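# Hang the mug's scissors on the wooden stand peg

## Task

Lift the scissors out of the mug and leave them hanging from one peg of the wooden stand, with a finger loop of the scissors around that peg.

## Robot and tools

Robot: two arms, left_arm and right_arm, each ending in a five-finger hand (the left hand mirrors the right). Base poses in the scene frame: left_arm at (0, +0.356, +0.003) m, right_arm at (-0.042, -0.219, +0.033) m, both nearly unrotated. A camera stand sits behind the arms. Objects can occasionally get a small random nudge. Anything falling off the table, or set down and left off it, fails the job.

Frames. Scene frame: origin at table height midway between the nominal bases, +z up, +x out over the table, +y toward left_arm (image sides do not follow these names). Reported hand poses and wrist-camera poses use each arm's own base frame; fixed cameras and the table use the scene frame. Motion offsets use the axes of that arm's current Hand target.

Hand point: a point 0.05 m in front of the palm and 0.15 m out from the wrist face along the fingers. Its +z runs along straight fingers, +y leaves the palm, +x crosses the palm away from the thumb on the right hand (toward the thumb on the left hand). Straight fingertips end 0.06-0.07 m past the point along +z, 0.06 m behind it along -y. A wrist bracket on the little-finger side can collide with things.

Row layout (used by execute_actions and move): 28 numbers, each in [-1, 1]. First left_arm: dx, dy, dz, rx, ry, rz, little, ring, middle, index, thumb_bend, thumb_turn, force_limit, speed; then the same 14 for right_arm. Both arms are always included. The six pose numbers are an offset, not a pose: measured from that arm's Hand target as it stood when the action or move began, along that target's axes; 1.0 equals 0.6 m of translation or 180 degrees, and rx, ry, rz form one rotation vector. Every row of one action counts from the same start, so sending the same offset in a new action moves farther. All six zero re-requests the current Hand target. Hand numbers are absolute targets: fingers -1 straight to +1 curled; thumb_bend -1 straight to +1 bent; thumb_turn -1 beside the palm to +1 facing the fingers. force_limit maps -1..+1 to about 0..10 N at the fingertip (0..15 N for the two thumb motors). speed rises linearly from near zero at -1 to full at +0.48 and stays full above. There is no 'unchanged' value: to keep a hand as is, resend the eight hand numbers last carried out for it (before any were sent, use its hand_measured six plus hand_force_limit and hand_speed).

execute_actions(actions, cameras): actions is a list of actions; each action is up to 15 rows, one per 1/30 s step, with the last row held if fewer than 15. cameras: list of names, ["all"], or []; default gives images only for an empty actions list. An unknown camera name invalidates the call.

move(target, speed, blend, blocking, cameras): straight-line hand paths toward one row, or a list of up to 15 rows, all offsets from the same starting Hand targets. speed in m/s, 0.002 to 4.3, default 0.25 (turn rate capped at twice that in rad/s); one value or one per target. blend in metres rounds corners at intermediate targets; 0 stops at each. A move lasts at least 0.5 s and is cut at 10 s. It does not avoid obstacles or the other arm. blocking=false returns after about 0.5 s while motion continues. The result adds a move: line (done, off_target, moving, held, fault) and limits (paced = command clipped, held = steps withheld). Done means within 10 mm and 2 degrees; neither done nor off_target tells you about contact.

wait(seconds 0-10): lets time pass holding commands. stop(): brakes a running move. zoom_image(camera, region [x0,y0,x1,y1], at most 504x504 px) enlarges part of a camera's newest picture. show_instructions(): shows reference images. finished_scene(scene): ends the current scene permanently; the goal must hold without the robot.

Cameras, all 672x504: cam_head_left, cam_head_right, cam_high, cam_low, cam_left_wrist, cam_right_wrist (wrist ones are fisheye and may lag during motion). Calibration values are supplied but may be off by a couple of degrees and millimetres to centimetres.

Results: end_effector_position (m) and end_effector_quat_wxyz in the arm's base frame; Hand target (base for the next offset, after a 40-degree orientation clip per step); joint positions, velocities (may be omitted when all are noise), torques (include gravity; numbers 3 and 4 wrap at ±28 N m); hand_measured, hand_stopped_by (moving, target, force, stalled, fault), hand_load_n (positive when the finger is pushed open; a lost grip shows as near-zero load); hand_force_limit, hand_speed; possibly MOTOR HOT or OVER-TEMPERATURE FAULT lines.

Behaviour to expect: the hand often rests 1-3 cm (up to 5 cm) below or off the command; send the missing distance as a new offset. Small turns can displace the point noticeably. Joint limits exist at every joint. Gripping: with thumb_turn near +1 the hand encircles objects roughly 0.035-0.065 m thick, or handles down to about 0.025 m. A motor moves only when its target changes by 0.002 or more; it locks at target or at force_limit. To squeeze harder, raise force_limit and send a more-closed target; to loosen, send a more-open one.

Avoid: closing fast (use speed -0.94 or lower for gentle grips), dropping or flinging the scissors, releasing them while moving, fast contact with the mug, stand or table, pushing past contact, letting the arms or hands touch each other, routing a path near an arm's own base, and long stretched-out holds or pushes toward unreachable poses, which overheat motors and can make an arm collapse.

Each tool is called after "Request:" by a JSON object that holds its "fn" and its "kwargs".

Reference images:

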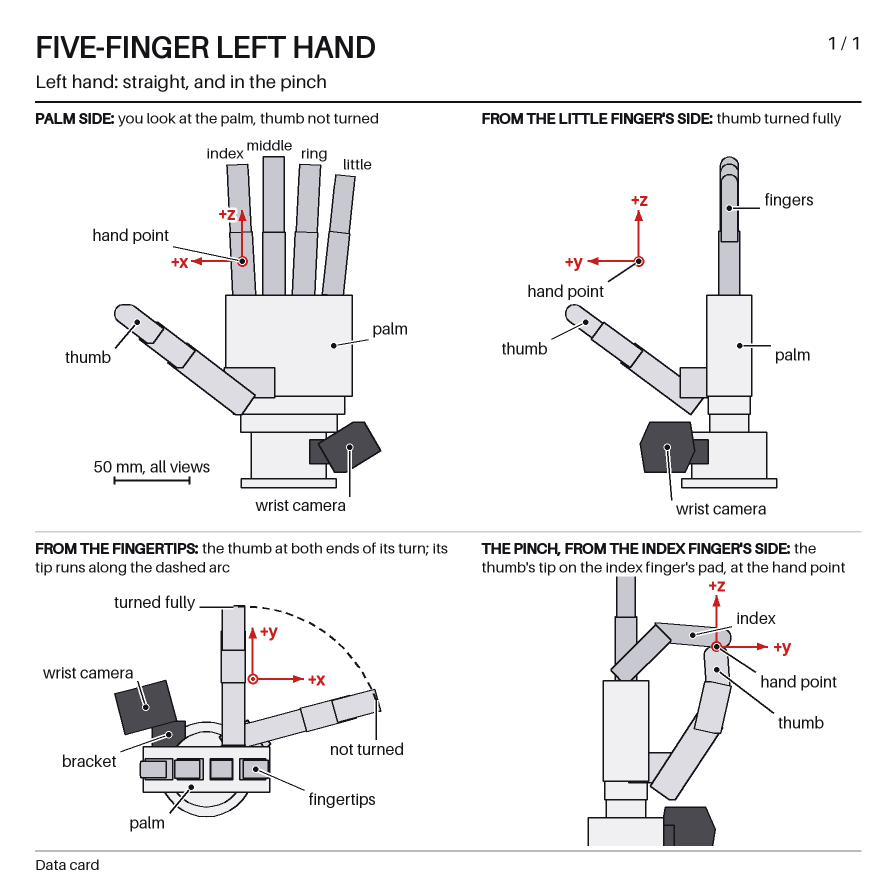

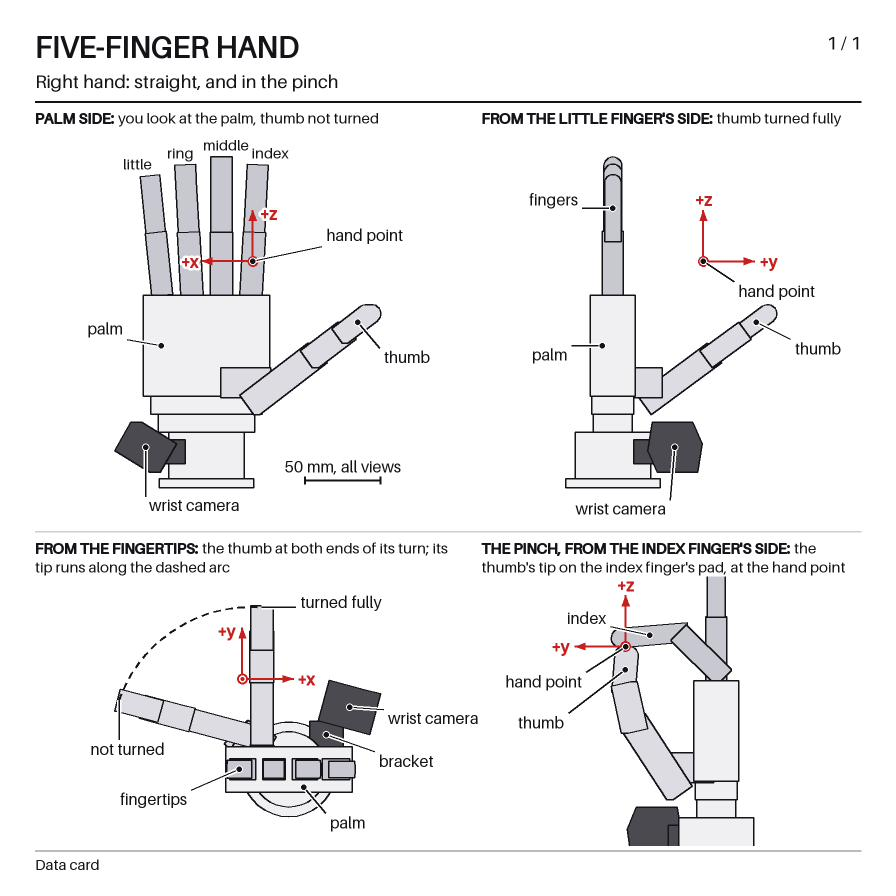

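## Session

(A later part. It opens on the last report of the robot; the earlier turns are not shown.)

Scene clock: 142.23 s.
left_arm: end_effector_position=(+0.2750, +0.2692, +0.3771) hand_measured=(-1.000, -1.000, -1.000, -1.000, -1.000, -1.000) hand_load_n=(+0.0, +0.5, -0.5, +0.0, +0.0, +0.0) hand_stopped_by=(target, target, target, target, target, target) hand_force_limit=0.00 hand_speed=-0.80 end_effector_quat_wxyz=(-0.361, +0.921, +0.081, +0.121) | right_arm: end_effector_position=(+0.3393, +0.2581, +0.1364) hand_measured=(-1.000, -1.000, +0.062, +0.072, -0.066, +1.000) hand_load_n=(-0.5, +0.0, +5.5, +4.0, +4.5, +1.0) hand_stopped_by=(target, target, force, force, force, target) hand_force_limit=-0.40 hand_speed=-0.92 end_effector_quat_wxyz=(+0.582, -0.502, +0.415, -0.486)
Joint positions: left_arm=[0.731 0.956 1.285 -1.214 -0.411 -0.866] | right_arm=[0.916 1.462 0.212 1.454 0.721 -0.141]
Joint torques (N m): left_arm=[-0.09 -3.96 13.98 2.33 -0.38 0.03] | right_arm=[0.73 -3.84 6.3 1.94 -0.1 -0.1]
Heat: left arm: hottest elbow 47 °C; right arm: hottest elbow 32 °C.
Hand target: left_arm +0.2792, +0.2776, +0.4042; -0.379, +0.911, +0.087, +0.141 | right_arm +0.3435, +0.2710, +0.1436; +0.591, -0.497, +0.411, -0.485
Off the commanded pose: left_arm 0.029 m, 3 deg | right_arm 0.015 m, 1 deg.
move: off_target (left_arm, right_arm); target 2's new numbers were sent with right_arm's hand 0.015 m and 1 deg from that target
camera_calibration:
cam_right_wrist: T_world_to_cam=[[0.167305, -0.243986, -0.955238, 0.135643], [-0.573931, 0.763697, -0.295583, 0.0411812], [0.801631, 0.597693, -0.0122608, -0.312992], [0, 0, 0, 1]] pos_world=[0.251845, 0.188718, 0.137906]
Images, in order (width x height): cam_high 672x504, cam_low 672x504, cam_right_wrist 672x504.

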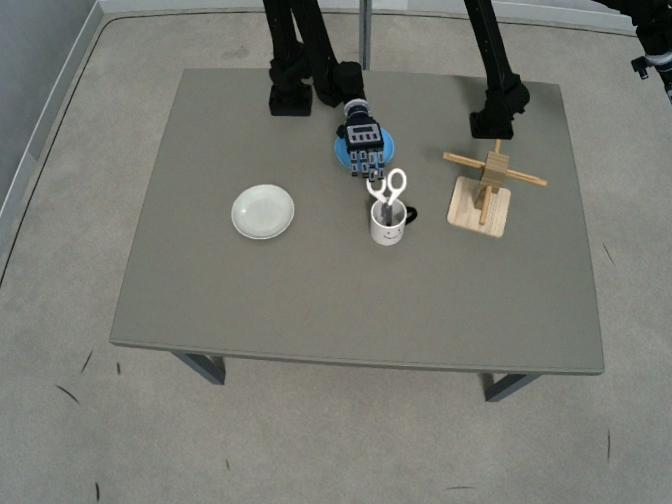

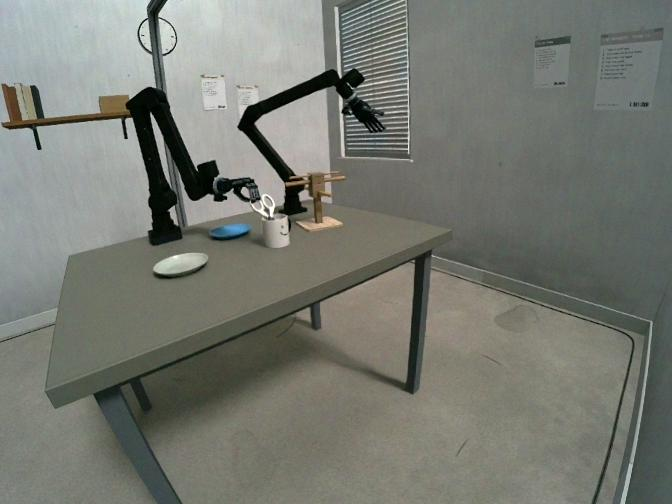

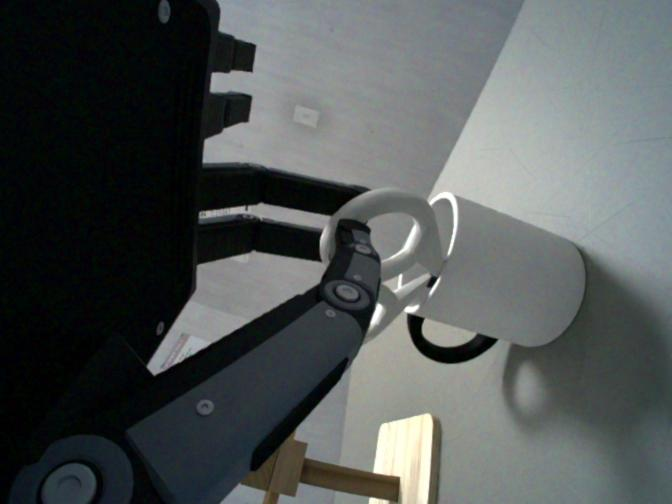

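Request:
{"fn": "move", "kwargs": {"target": [[0,0,0,0,0,0,-1,-1,-1,-1,-1,-1,0,-0.8, -0.0105,-0.2548,-0.0063,0,0,0,-1,-1,0.4,0.4,0.02,1,-0.4,-0.92]], "speed": 0.08, "cameras": ["cam_head_left","cam_right_wrist","cam_high","cam_low"]}}

Request:
{"fn": "zoom_image", "kwargs": {"camera": "cam_right_wrist", "region": [200, 140, 672, 490]}}

Request:
{"fn": "zoom_image", "kwargs": {"camera": "cam_low", "region": [180, 120, 360, 260]}}

Scene clock: 148.13 s.
left_arm: end_effector_position=(+0.2750, +0.2692, +0.3771) hand_measured=(-1.000, -1.000, -1.000, -1.000, -1.000, -1.000) hand_load_n=(+0.0, +0.0, +0.0, +0.0, +0.0, -0.5) hand_stopped_by=(target, target, target, target, target, target) hand_force_limit=0.00 hand_speed=-0.80 end_effector_quat_wxyz=(-0.361, +0.921, +0.081, +0.121) | right_arm: end_effector_position=(+0.3113, +0.2597, +0.2638) hand_measured=(-1.000, -1.000, +0.064, +0.072, -0.066, +1.000) hand_load_n=(+0.0, +0.0, +0.0, +0.0, +0.5, +0.0) hand_stopped_by=(target, target, force, force, force, target) hand_force_limit=-0.40 hand_speed=-0.92 end_effector_quat_wxyz=(+0.574, -0.512, +0.412, -0.488)
Joint positions: left_arm=[0.731 0.956 1.285 -1.214 -0.411 -0.866] | right_arm=[1.018 0.819 0.357 0.662 0.819 -0.173]
Joint torques (N m): left_arm=[-0.21 -4.07 14 2.29 -0.38 0.04] | right_arm=[0.73 -1.61 13.07 1.54 -0.08 -0.11]
Heat: left arm: hottest elbow 48 °C; right arm: hottest elbow 33 °C.
Hand target: left_arm +0.2792, +0.2776, +0.4042; -0.379, +0.911, +0.087, +0.141 | right_arm +0.3136, +0.2710, +0.2938; +0.591, -0.497, +0.411, -0.485
Off the commanded pose: left_arm 0.029 m, 3 deg | right_arm 0.032 m, 3 deg.
move: off_target (left_arm, right_arm)
camera_calibration:
cam_right_wrist: T_world_to_cam=[[0.156296, -0.265345, -0.951401, 0.270424], [-0.578013, 0.756504, -0.305945, 0.0674463], [0.80092, 0.59774, -0.0351343, -0.283701], [0, 0, 0, 1]] pos_world=[0.22394, 0.190312, 0.267948]
Images, in order (width x height): cam_head_left 672x504, cam_high 672x504, cam_low 672x504, cam_right_wrist 672x504.

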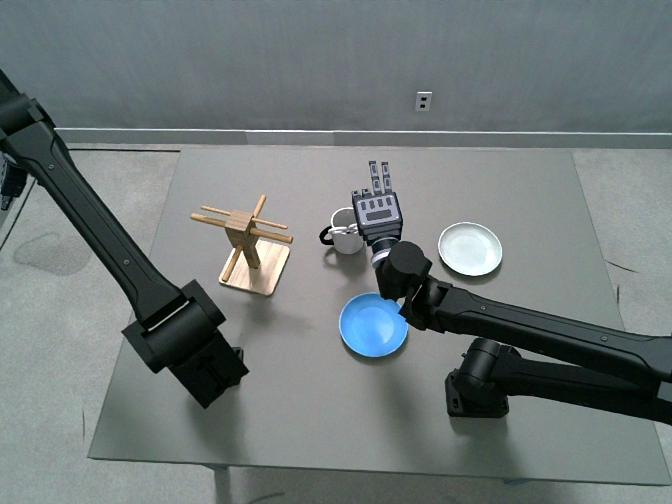

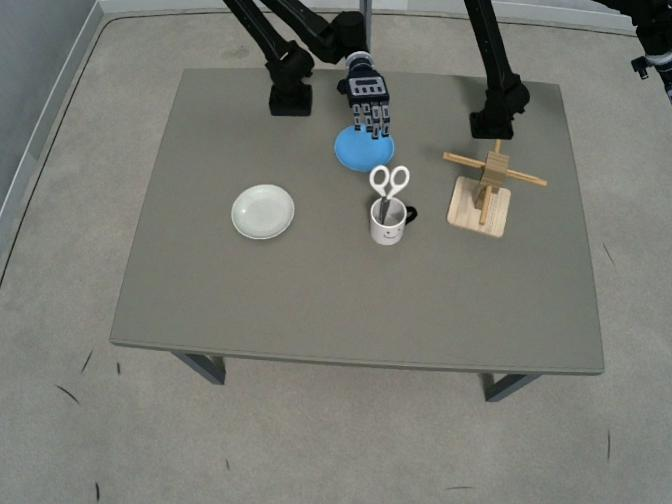

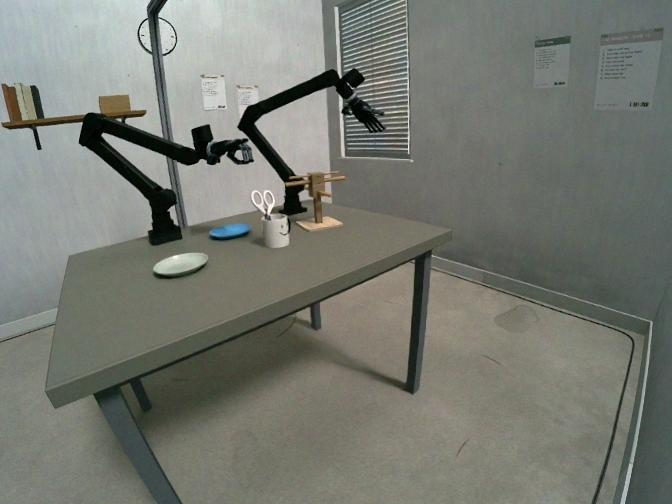

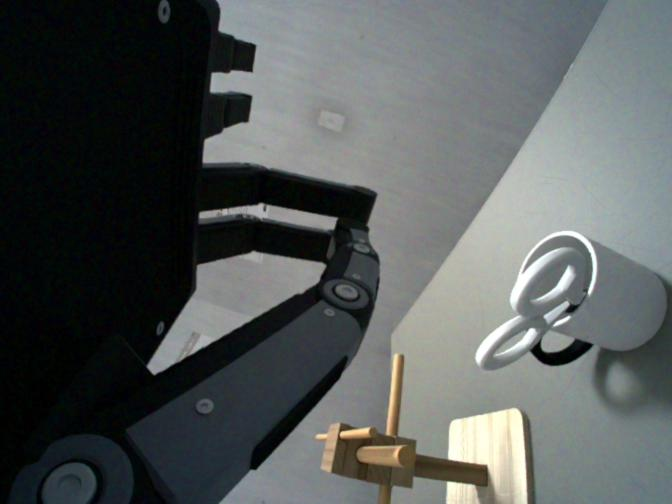

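Scaled by 1.068 from the camera's 672x504 image, which has a finer 960x720 frame.

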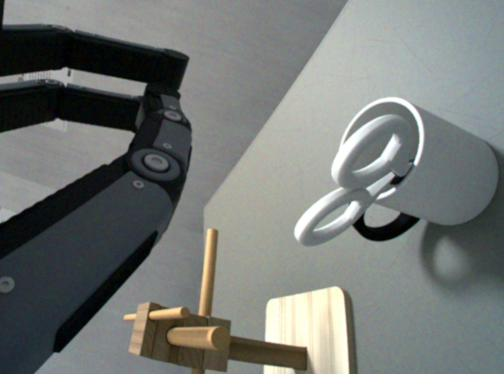

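Scaled by 2.800 from the camera's 672x504 image, which has a finer 960x720 frame.

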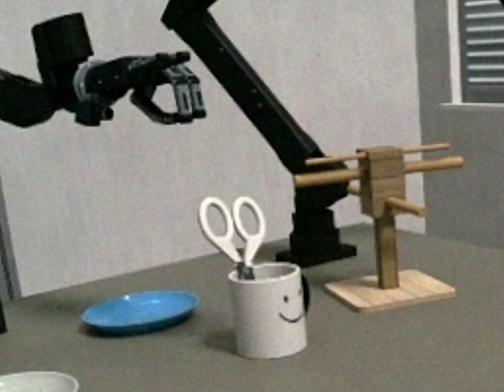

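Request:
{"fn": "zoom_image", "kwargs": {"camera": "cam_high", "region": [320, 110, 450, 260]}}

Request:
{"fn": "zoom_image", "kwargs": {"camera": "cam_head_left", "region": [300, 160, 440, 300]}}

Request:
{"fn": "zoom_image", "kwargs": {"camera": "cam_right_wrist", "region": [440, 200, 672, 400]}}

Scaled by 3.360 from the camera's 672x504 image, which has a finer 960x720 frame.

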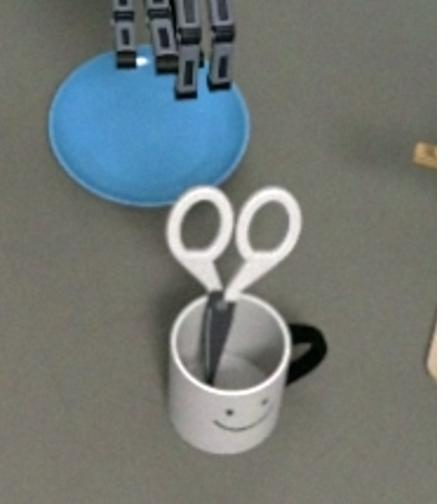

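Scaled by 3.600 from the camera's 672x504 image, which has a finer 960x720 frame.

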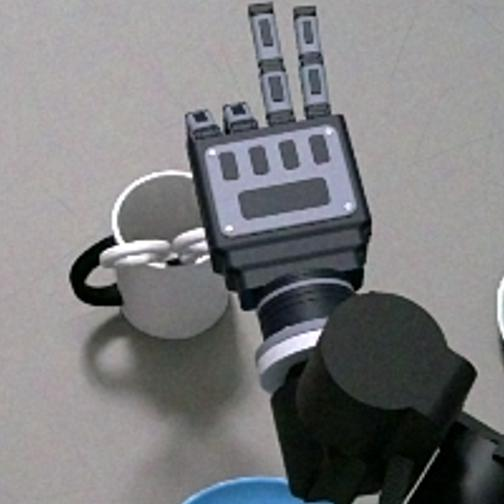

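Scaled by 2.172 from the camera's 672x504 image, which has a finer 960x720 frame.

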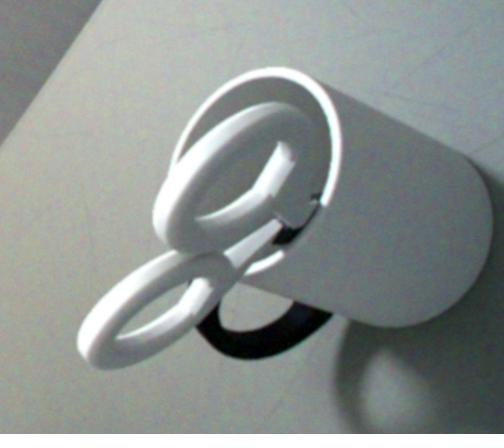

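Request:
{"fn": "move", "kwargs": {"target": [[0,0,0,0,0,0,-1,-1,-1,-1,-1,-1,0,-0.8, -0.0153,0.1295,0.0135,0,0,0,-1,-1,-0.15,-0.15,-0.3,1,-0.4,0]], "speed": 0.12, "cameras": ["cam_head_left","cam_right_wrist","cam_high"]}}

Request:
{"fn": "zoom_image", "kwargs": {"camera": "cam_right_wrist", "region": [200, 140, 600, 440]}}

Request:
{"fn": "zoom_image", "kwargs": {"camera": "cam_high", "region": [320, 110, 450, 260]}}

Scene clock: 171.60 s.
left_arm: end_effector_position=(+0.2750, +0.2692, +0.3771) hand_measured=(-1.000, -1.000, -1.000, -1.000, -1.000, -1.000) hand_load_n=(+0.0, -0.5, +0.0, +0.0, +0.0, -0.5) hand_stopped_by=(target, target, target, target, target, target) hand_force_limit=0.00 hand_speed=-0.80 end_effector_quat_wxyz=(-0.361, +0.921, +0.081, +0.121) | right_arm: end_effector_position=(+0.3301, +0.2897, +0.2225) hand_measured=(-1.000, -1.000, -0.150, -0.150, -0.300, +1.000) hand_load_n=(+0.0, +0.0, +0.0, +0.0, +0.0, +0.0) hand_stopped_by=(target, target, target, target, target, target) hand_force_limit=-0.40 hand_speed=0.00 end_effector_quat_wxyz=(+0.593, -0.500, +0.408, -0.482)
Joint positions: left_arm=[0.731 0.956 1.285 -1.214 -0.411 -0.866] | right_arm=[1.007 1.113 0.333 1.02 0.789 -0.171]
Joint torques (N m): left_arm=[-0.09 -3.96 14.01 2.32 -0.37 0.04] | right_arm=[-1.08 -2.73 6.28 2.43 -0.34 -0.01]
Heat: left arm: hottest elbow 49 °C; right arm: hottest elbow 37 °C.
Hand target: left_arm +0.2792, +0.2776, +0.4042; -0.379, +0.911, +0.087, +0.141 | right_arm +0.3324, +0.2844, +0.2186; +0.591, -0.497, +0.411, -0.485
Off the commanded pose: left_arm 0.029 m, 3 deg | right_arm 0.007 m, 1 deg.
move: off_target (left_arm)
camera_calibration:
cam_right_wrist: T_world_to_cam=[[0.185872, -0.230703, -0.955106, 0.217181], [-0.584017, 0.755768, -0.296208, 0.0429764], [0.790174, 0.612855, 0.00574128, -0.328006], [0, 0, 0, 1]] pos_world=[0.243913, 0.218644, 0.222044]
Images, in order (width x height): cam_head_left 672x504, cam_high 672x504, cam_right_wrist 672x504.

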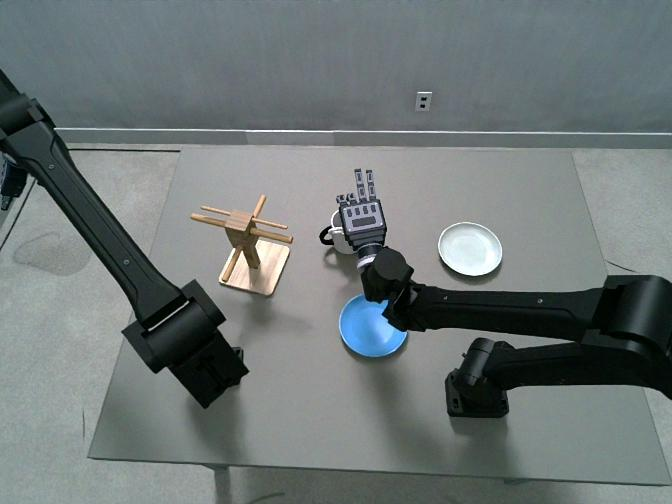

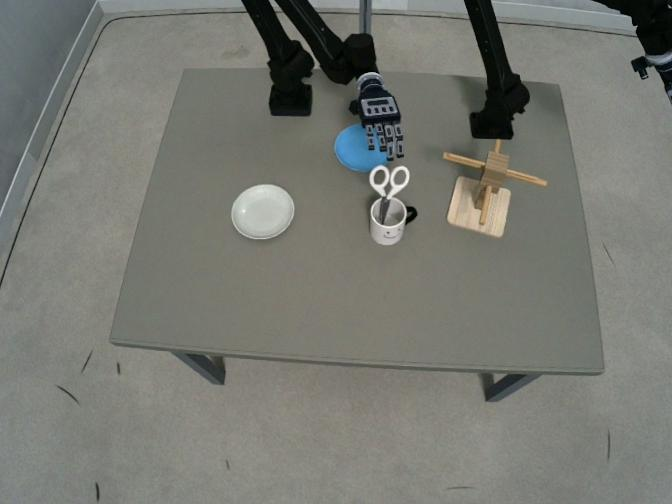

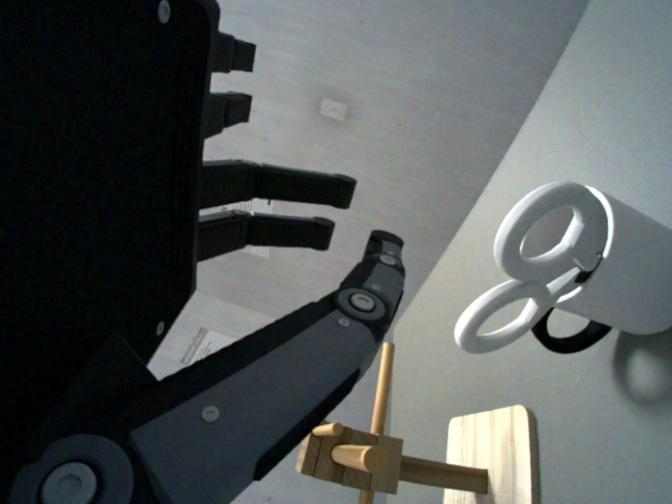

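Scaled by 1.260 from the camera's 672x504 image, which has a finer 960x720 frame.

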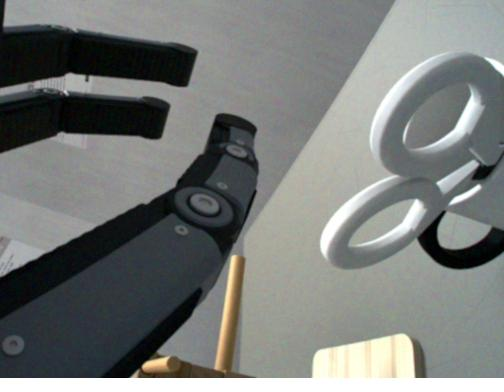

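Scaled by 3.360 from the camera's 672x504 image, which has a finer 960x720 frame.

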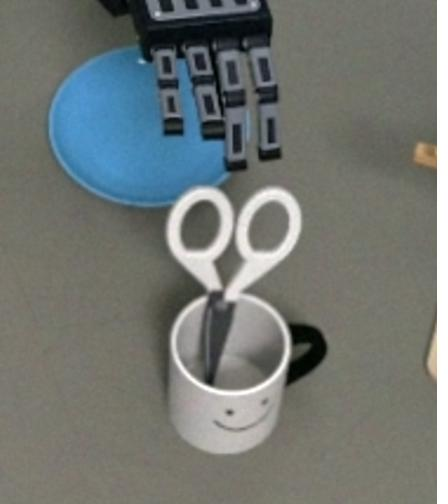

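Request:
{"fn": "move", "kwargs": {"target": [[0,0,0,0,0,0,-1,-1,-1,-1,-1,-1,0,-0.8, 0.0018,0.0465,0.0078,0,0,-0.067,-1,-1,-0.15,-0.15,-0.3,1,-0.4,0]], "speed": 0.1, "cameras": ["cam_right_wrist","cam_high"]}}

Request:
{"fn": "zoom_image", "kwargs": {"camera": "cam_right_wrist", "region": [200, 140, 600, 440]}}

Request:
{"fn": "zoom_image", "kwargs": {"camera": "cam_high", "region": [320, 110, 450, 260]}}

Scene clock: 178.00 s.
left_arm: end_effector_position=(+0.2750, +0.2692, +0.3771) hand_measured=(-1.000, -1.000, -1.000, -1.000, -1.000, -1.000) hand_load_n=(+0.5, +0.0, +0.0, +0.0, +0.0, -0.5) hand_stopped_by=(target, target, target, target, target, target) hand_force_limit=0.00 hand_speed=-0.80 end_effector_quat_wxyz=(-0.361, +0.921, +0.081, +0.121) | right_arm: end_effector_position=(+0.3400, +0.2869, +0.1951) hand_measured=(-1.000, -1.000, -0.150, -0.150, -0.300, +1.000) hand_load_n=(+0.0, +0.0, +0.0, +0.0, +0.0, +0.0) hand_stopped_by=(target, target, target, target, target, target) hand_force_limit=-0.40 hand_speed=0.00 end_effector_quat_wxyz=(+0.541, -0.537, +0.357, -0.540)
Joint positions: left_arm=[0.731 0.956 1.285 -1.214 -0.411 -0.866] | right_arm=[1.007 1.245 0.333 1.154 0.792 -0.373]
Joint torques (N m): left_arm=[-0.09 -4.13 14.02 2.29 -0.38 0.04] | right_arm=[-0.44 -3.08 6.15 2.5 -0.11 -0.14]
Heat: left arm: hottest elbow 49 °C; right arm: hottest elbow 37 °C.
Hand target: left_arm +0.2792, +0.2776, +0.4042; -0.379, +0.911, +0.087, +0.141 | right_arm +0.3417, +0.2852, +0.1919; +0.537, -0.538, +0.356, -0.544
Off the commanded pose: left_arm 0.029 m, 3 deg | right_arm 0.004 m, 1 deg.
move: off_target (left_arm)
camera_calibration:
cam_right_wrist: T_world_to_cam=[[0.210707, -0.416939, -0.884174, 0.219665], [-0.541827, 0.70302, -0.460637, 0.0755894], [0.81365, 0.576129, -0.077778, -0.315157], [0, 0, 0, 1]] pos_world=[0.251099, 0.220017, 0.204529]
Images, in order (width x height): cam_high 672x504, cam_right_wrist 672x504.

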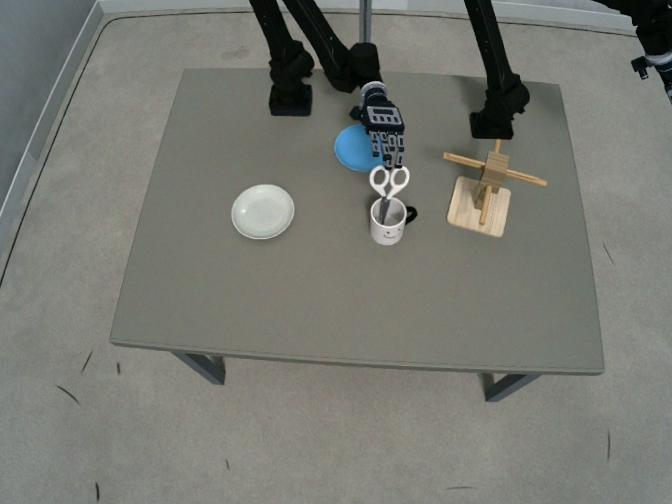

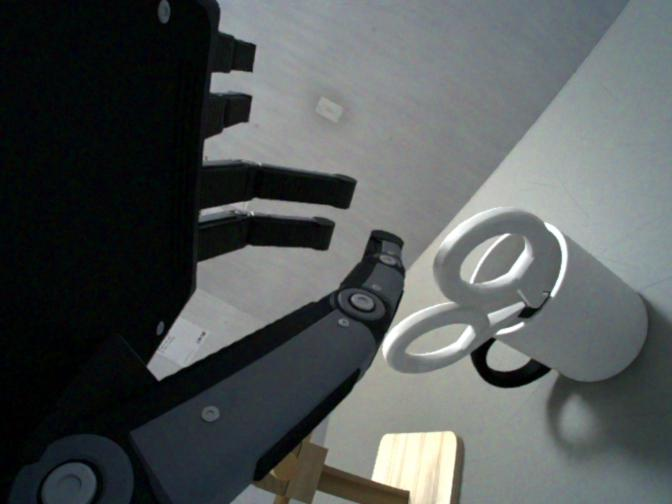

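Scaled by 1.260 from the camera's 672x504 image, which has a finer 960x720 frame.

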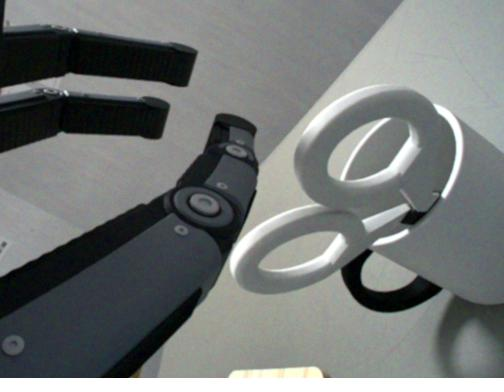

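Scaled by 3.360 from the camera's 672x504 image, which has a finer 960x720 frame.

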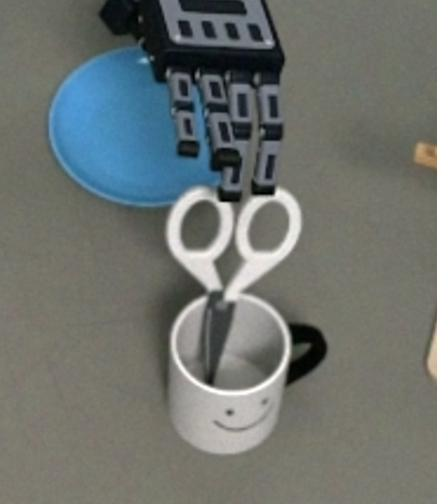

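Request:
{"fn": "move", "kwargs": {"target": [[0,0,0,0,0,0,-1,-1,-1,-1,-1,-1,0,-0.8, 0.0067,0.0837,-0.0025,0,0,0,-1,-1,-0.1,-0.1,-0.3,1,-0.4,0]], "speed": 0.07, "cameras": ["cam_right_wrist","cam_high"]}}

Request:
{"fn": "zoom_image", "kwargs": {"camera": "cam_right_wrist", "region": [200, 140, 500, 340]}}

Request:
{"fn": "zoom_image", "kwargs": {"camera": "cam_high", "region": [320, 110, 450, 260]}}

Scene clock: 186.23 s.
left_arm: end_effector_position=(+0.2750, +0.2692, +0.3771) hand_measured=(-1.000, -1.000, -1.000, -1.000, -1.000, -1.000) hand_load_n=(+0.0, +0.0, +0.0, +0.0, +0.0, +0.0) hand_stopped_by=(target, target, target, target, target, target) hand_force_limit=0.00 hand_speed=-0.80 end_effector_quat_wxyz=(-0.361, +0.921, +0.081, +0.121) | right_arm: end_effector_position=(+0.3496, +0.2825, +0.1607) hand_measured=(-1.000, -1.000, -0.100, -0.100, -0.300, +1.000) hand_load_n=(+0.0, -0.5, +0.0, +0.0, -1.5, -0.5) hand_stopped_by=(target, target, target, target, target, target) hand_force_limit=-0.40 hand_speed=0.00 end_effector_quat_wxyz=(+0.552, -0.527, +0.354, -0.541)
Joint positions: left_arm=[0.731 0.956 1.285 -1.214 -0.411 -0.866] | right_arm=[0.965 1.445 0.299 1.414 0.742 -0.368]
Joint torques (N m): left_arm=[-0.15 -4.13 14.01 2.32 -0.38 0.03] | right_arm=[-1.32 -3.25 3.07 2.03 -0.21 0]
Heat: left arm: hottest elbow 49 °C; right arm: hottest elbow 36 °C.
Hand target: left_arm +0.2792, +0.2776, +0.4042; -0.379, +0.911, +0.087, +0.141 | right_arm +0.3510, +0.2725, +0.1441; +0.537, -0.538, +0.357, -0.544
Off the commanded pose: left_arm 0.029 m, 3 deg | right_arm 0.020 m, 2 deg.
move: off_target (left_arm, right_arm)
camera_calibration:
cam_right_wrist: T_world_to_cam=[[0.235134, -0.397175, -0.88711, 0.171837], [-0.535905, 0.708456, -0.459233, 0.0642203], [0.810875, 0.583388, -0.0462656, -0.329258], [0, 0, 0, 1]] pos_world=[0.260998, 0.214838, 0.166698]
Images, in order (width x height): cam_high 672x504, cam_right_wrist 672x504.

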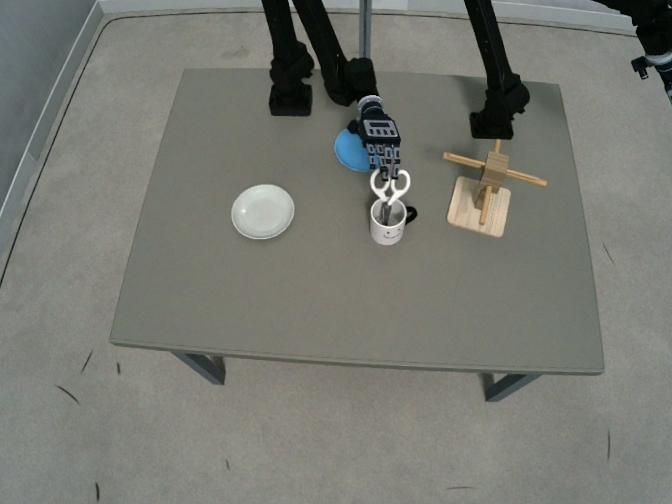

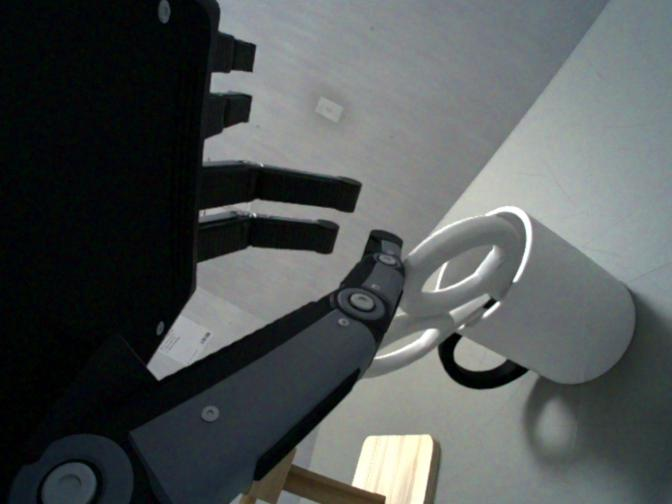

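Scaled by 1.680 from the camera's 672x504 image, which has a finer 960x720 frame.

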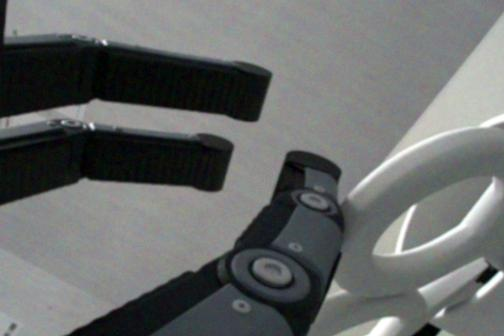

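Scaled by 3.360 from the camera's 672x504 image, which has a finer 960x720 frame.

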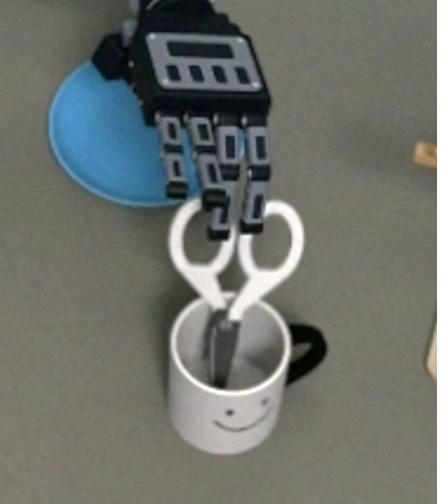

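Request:
{"fn": "move", "kwargs": {"target": [[0,0,0,0,0,0,-1,-1,-1,-1,-1,-1,0,-0.8, 0.01,-0.085,-0.02,0,0,0,-1,-1,-0.1,-0.1,-0.3,1,-0.4,0]], "speed": 0.1, "cameras": ["cam_right_wrist","cam_high","cam_head_left"]}}

Request:
{"fn": "zoom_image", "kwargs": {"camera": "cam_right_wrist", "region": [260, 140, 660, 440]}}

Request:
{"fn": "zoom_image", "kwargs": {"camera": "cam_high", "region": [320, 110, 450, 260]}}

Scene clock: 188.77 s.
left_arm: end_effector_position=(+0.2750, +0.2692, +0.3771) hand_measured=(-1.000, -1.000, -1.000, -1.000, -1.000, -1.000) hand_load_n=(+0.0, +0.0, +0.0, -0.5, -0.5, +0.0) hand_stopped_by=(target, target, target, target, target, target) hand_force_limit=0.00 hand_speed=-0.80 end_effector_quat_wxyz=(-0.361, +0.921, +0.081, +0.121) | right_arm: end_effector_position=(+0.3328, +0.2703, +0.1931) hand_measured=(-1.000, -1.000, -0.100, -0.100, -0.300, +1.000) hand_load_n=(+0.0, +0.0, +0.0, +0.0, +0.0, +0.0) hand_stopped_by=(target, target, target, target, target, target) hand_force_limit=-0.40 hand_speed=0.00 end_effector_quat_wxyz=(+0.538, -0.533, +0.361, -0.545)
Joint positions: left_arm=[0.731 0.956 1.285 -1.214 -0.411 -0.866] | right_arm=[1.005 1.207 0.291 1.166 0.805 -0.379]
Joint torques (N m): left_arm=[-0.03 -4.07 14 2.3 -0.38 0.04] | right_arm=[0.62 -3.72 6.3 1.39 -0.12 -0.12]
Heat: left arm: hottest elbow 49 °C; right arm: hottest elbow 36 °C.
Hand target: left_arm +0.2792, +0.2776, +0.4042; -0.379, +0.911, +0.087, +0.141 | right_arm +0.3300, +0.2732, +0.1925; +0.537, -0.538, +0.357, -0.544
Off the commanded pose: left_arm 0.029 m, 3 deg | right_arm 0.004 m, 1 deg.
move: off_target (left_arm)
camera_calibration:
cam_right_wrist: T_world_to_cam=[[0.207075, -0.417572, -0.884734, 0.213964], [-0.529735, 0.712434, -0.460237, 0.0757669], [0.822497, 0.563978, -0.0736751, -0.300424], [0, 0, 0, 1]] pos_world=[0.242928, 0.204799, 0.202038]
Images, in order (width x height): cam_head_left 672x504, cam_high 672x504, cam_right_wrist 672x504.

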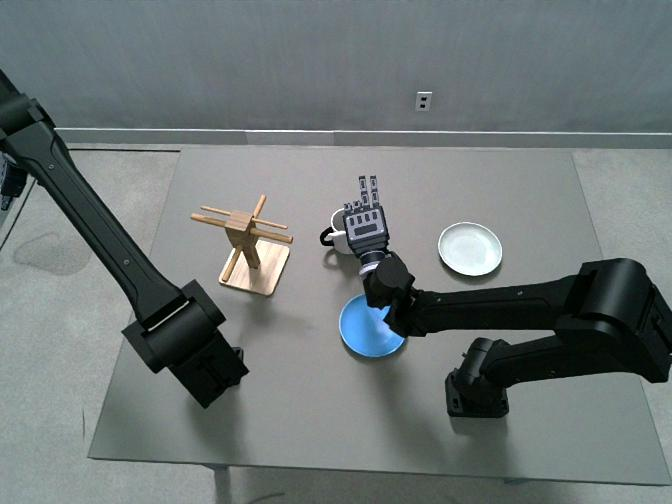

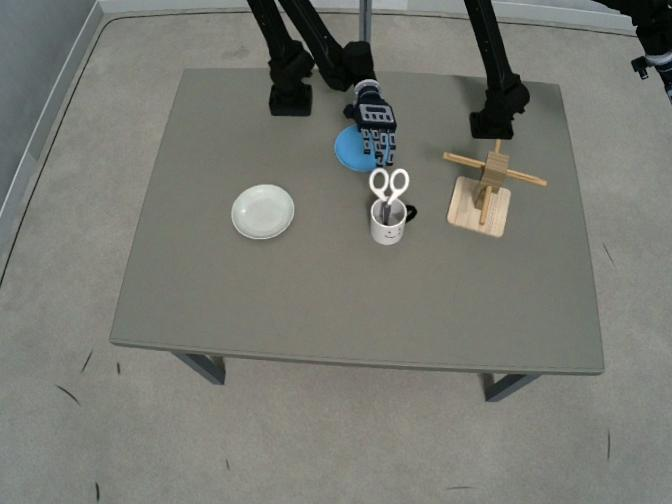

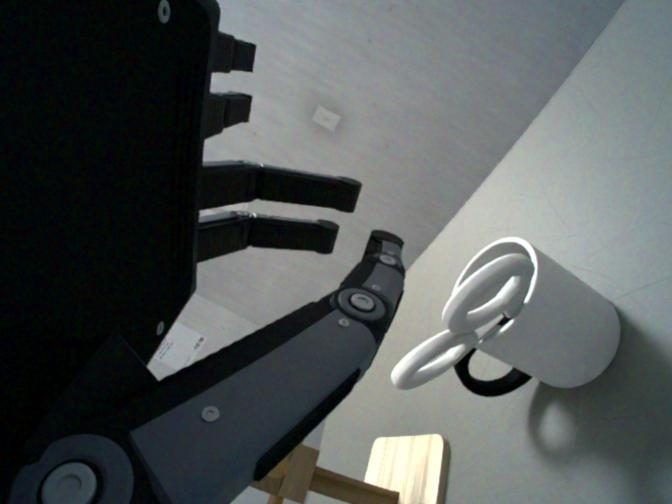

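Scaled by 1.260 from the camera's 672x504 image, which has a finer 960x720 frame.

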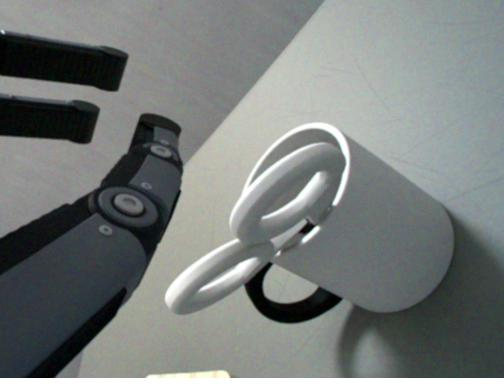

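Scaled by 3.360 from the camera's 672x504 image, which has a finer 960x720 frame.

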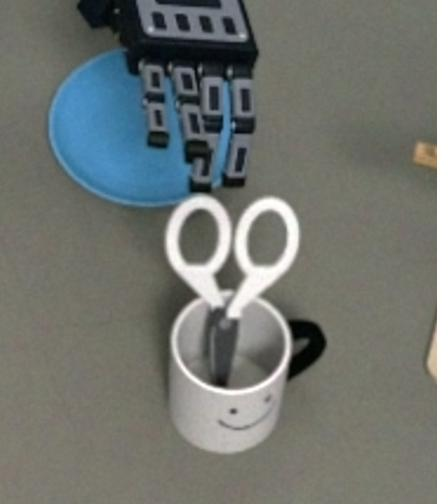

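Request:
{"fn": "move", "kwargs": {"target": [[0,0,0,0,0,0,-1,-1,-1,-1,-1,-1,0,-0.8, -0.0098,0.0417,-0.0065,0,0,0.044,-1,-1,-0.1,-0.1,-0.3,1,-0.4,0]], "speed": 0.06, "cameras": ["cam_right_wrist","cam_high","cam_low"]}}

Request:
{"fn": "zoom_image", "kwargs": {"camera": "cam_right_wrist", "region": [260, 140, 560, 365]}}

Request:
{"fn": "zoom_image", "kwargs": {"camera": "cam_high", "region": [320, 110, 450, 260]}}

Request:
{"fn": "zoom_image", "kwargs": {"camera": "cam_low", "region": [200, 150, 320, 260]}}

Scene clock: 199.60 s.
left_arm: end_effector_position=(+0.2750, +0.2692, +0.3771) hand_measured=(-1.000, -1.000, -1.000, -1.000, -1.000, -1.000) hand_load_n=(+0.0, +0.0, +0.0, +0.0, +0.0, +0.0) hand_stopped_by=(target, target, target, target, target, target) hand_force_limit=0.00 hand_speed=-0.80 end_effector_quat_wxyz=(-0.361, +0.921, +0.081, +0.121) | right_arm: end_effector_position=(+0.3292, +0.2789, +0.1729) hand_measured=(-1.000, -1.000, -0.100, -0.100, -0.300, +1.000) hand_load_n=(-0.5, +0.0, +0.0, +0.0, +0.0, +0.0) hand_stopped_by=(target, target, target, target, target, target) hand_force_limit=-0.40 hand_speed=0.00 end_effector_quat_wxyz=(+0.576, -0.511, +0.390, -0.505)
Joint positions: left_arm=[0.731 0.956 1.285 -1.214 -0.411 -0.866] | right_arm=[1.002 1.314 0.262 1.301 0.787 -0.246]
Joint torques (N m): left_arm=[-0.03 -4.01 14 2.3 -0.38 0.03] | right_arm=[-0.97 -2.96 4.37 2.5 -0.35 0.06]
Heat: left arm: hottest elbow 49 °C; right arm: hottest elbow 35 °C.
Hand target: left_arm +0.2792, +0.2776, +0.4042; -0.379, +0.911, +0.087, +0.141 | right_arm +0.3304, +0.2738, +0.1664; +0.573, -0.512, +0.393, -0.506
Off the commanded pose: left_arm 0.029 m, 3 deg | right_arm 0.008 m, 1 deg.
move: off_target (left_arm)
camera_calibration:
cam_right_wrist: T_world_to_cam=[[0.20033, -0.296039, -0.933932, 0.17725], [-0.566228, 0.742946, -0.356957, 0.0440845], [0.799534, 0.600327, -0.0187914, -0.315802], [0, 0, 0, 1]] pos_world=[0.241948, 0.209305, 0.175341]
Images, in order (width x height): cam_high 672x504, cam_low 672x504, cam_right_wrist 672x504.

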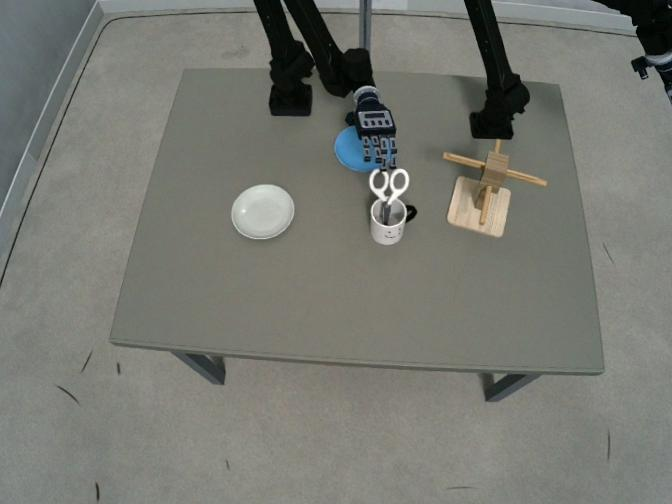

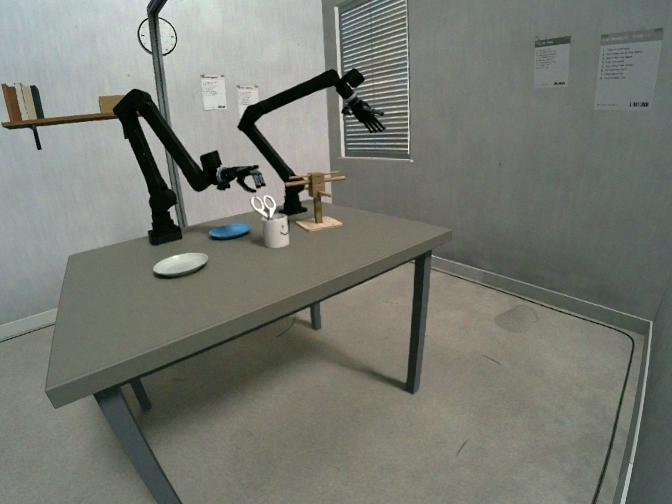

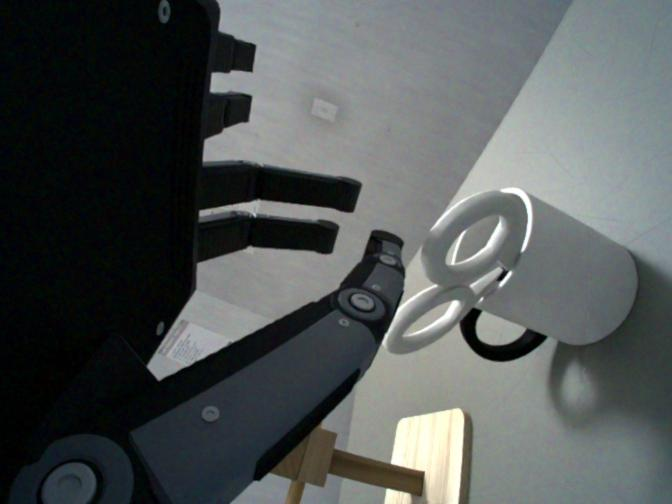

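Scaled by 1.680 from the camera's 672x504 image, which has a finer 960x720 frame.

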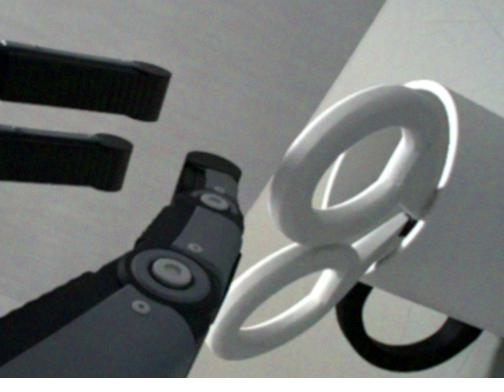

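Scaled by 3.360 from the camera's 672x504 image, which has a finer 960x720 frame.

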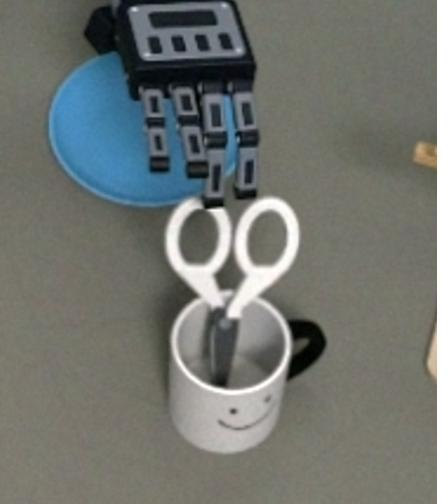

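Scaled by 4.200 from the camera's 672x504 image, which has a finer 960x720 frame.

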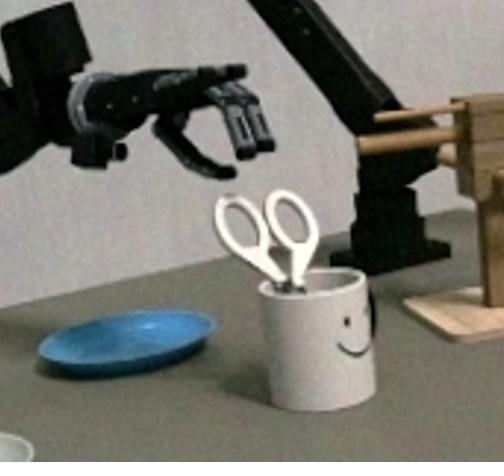

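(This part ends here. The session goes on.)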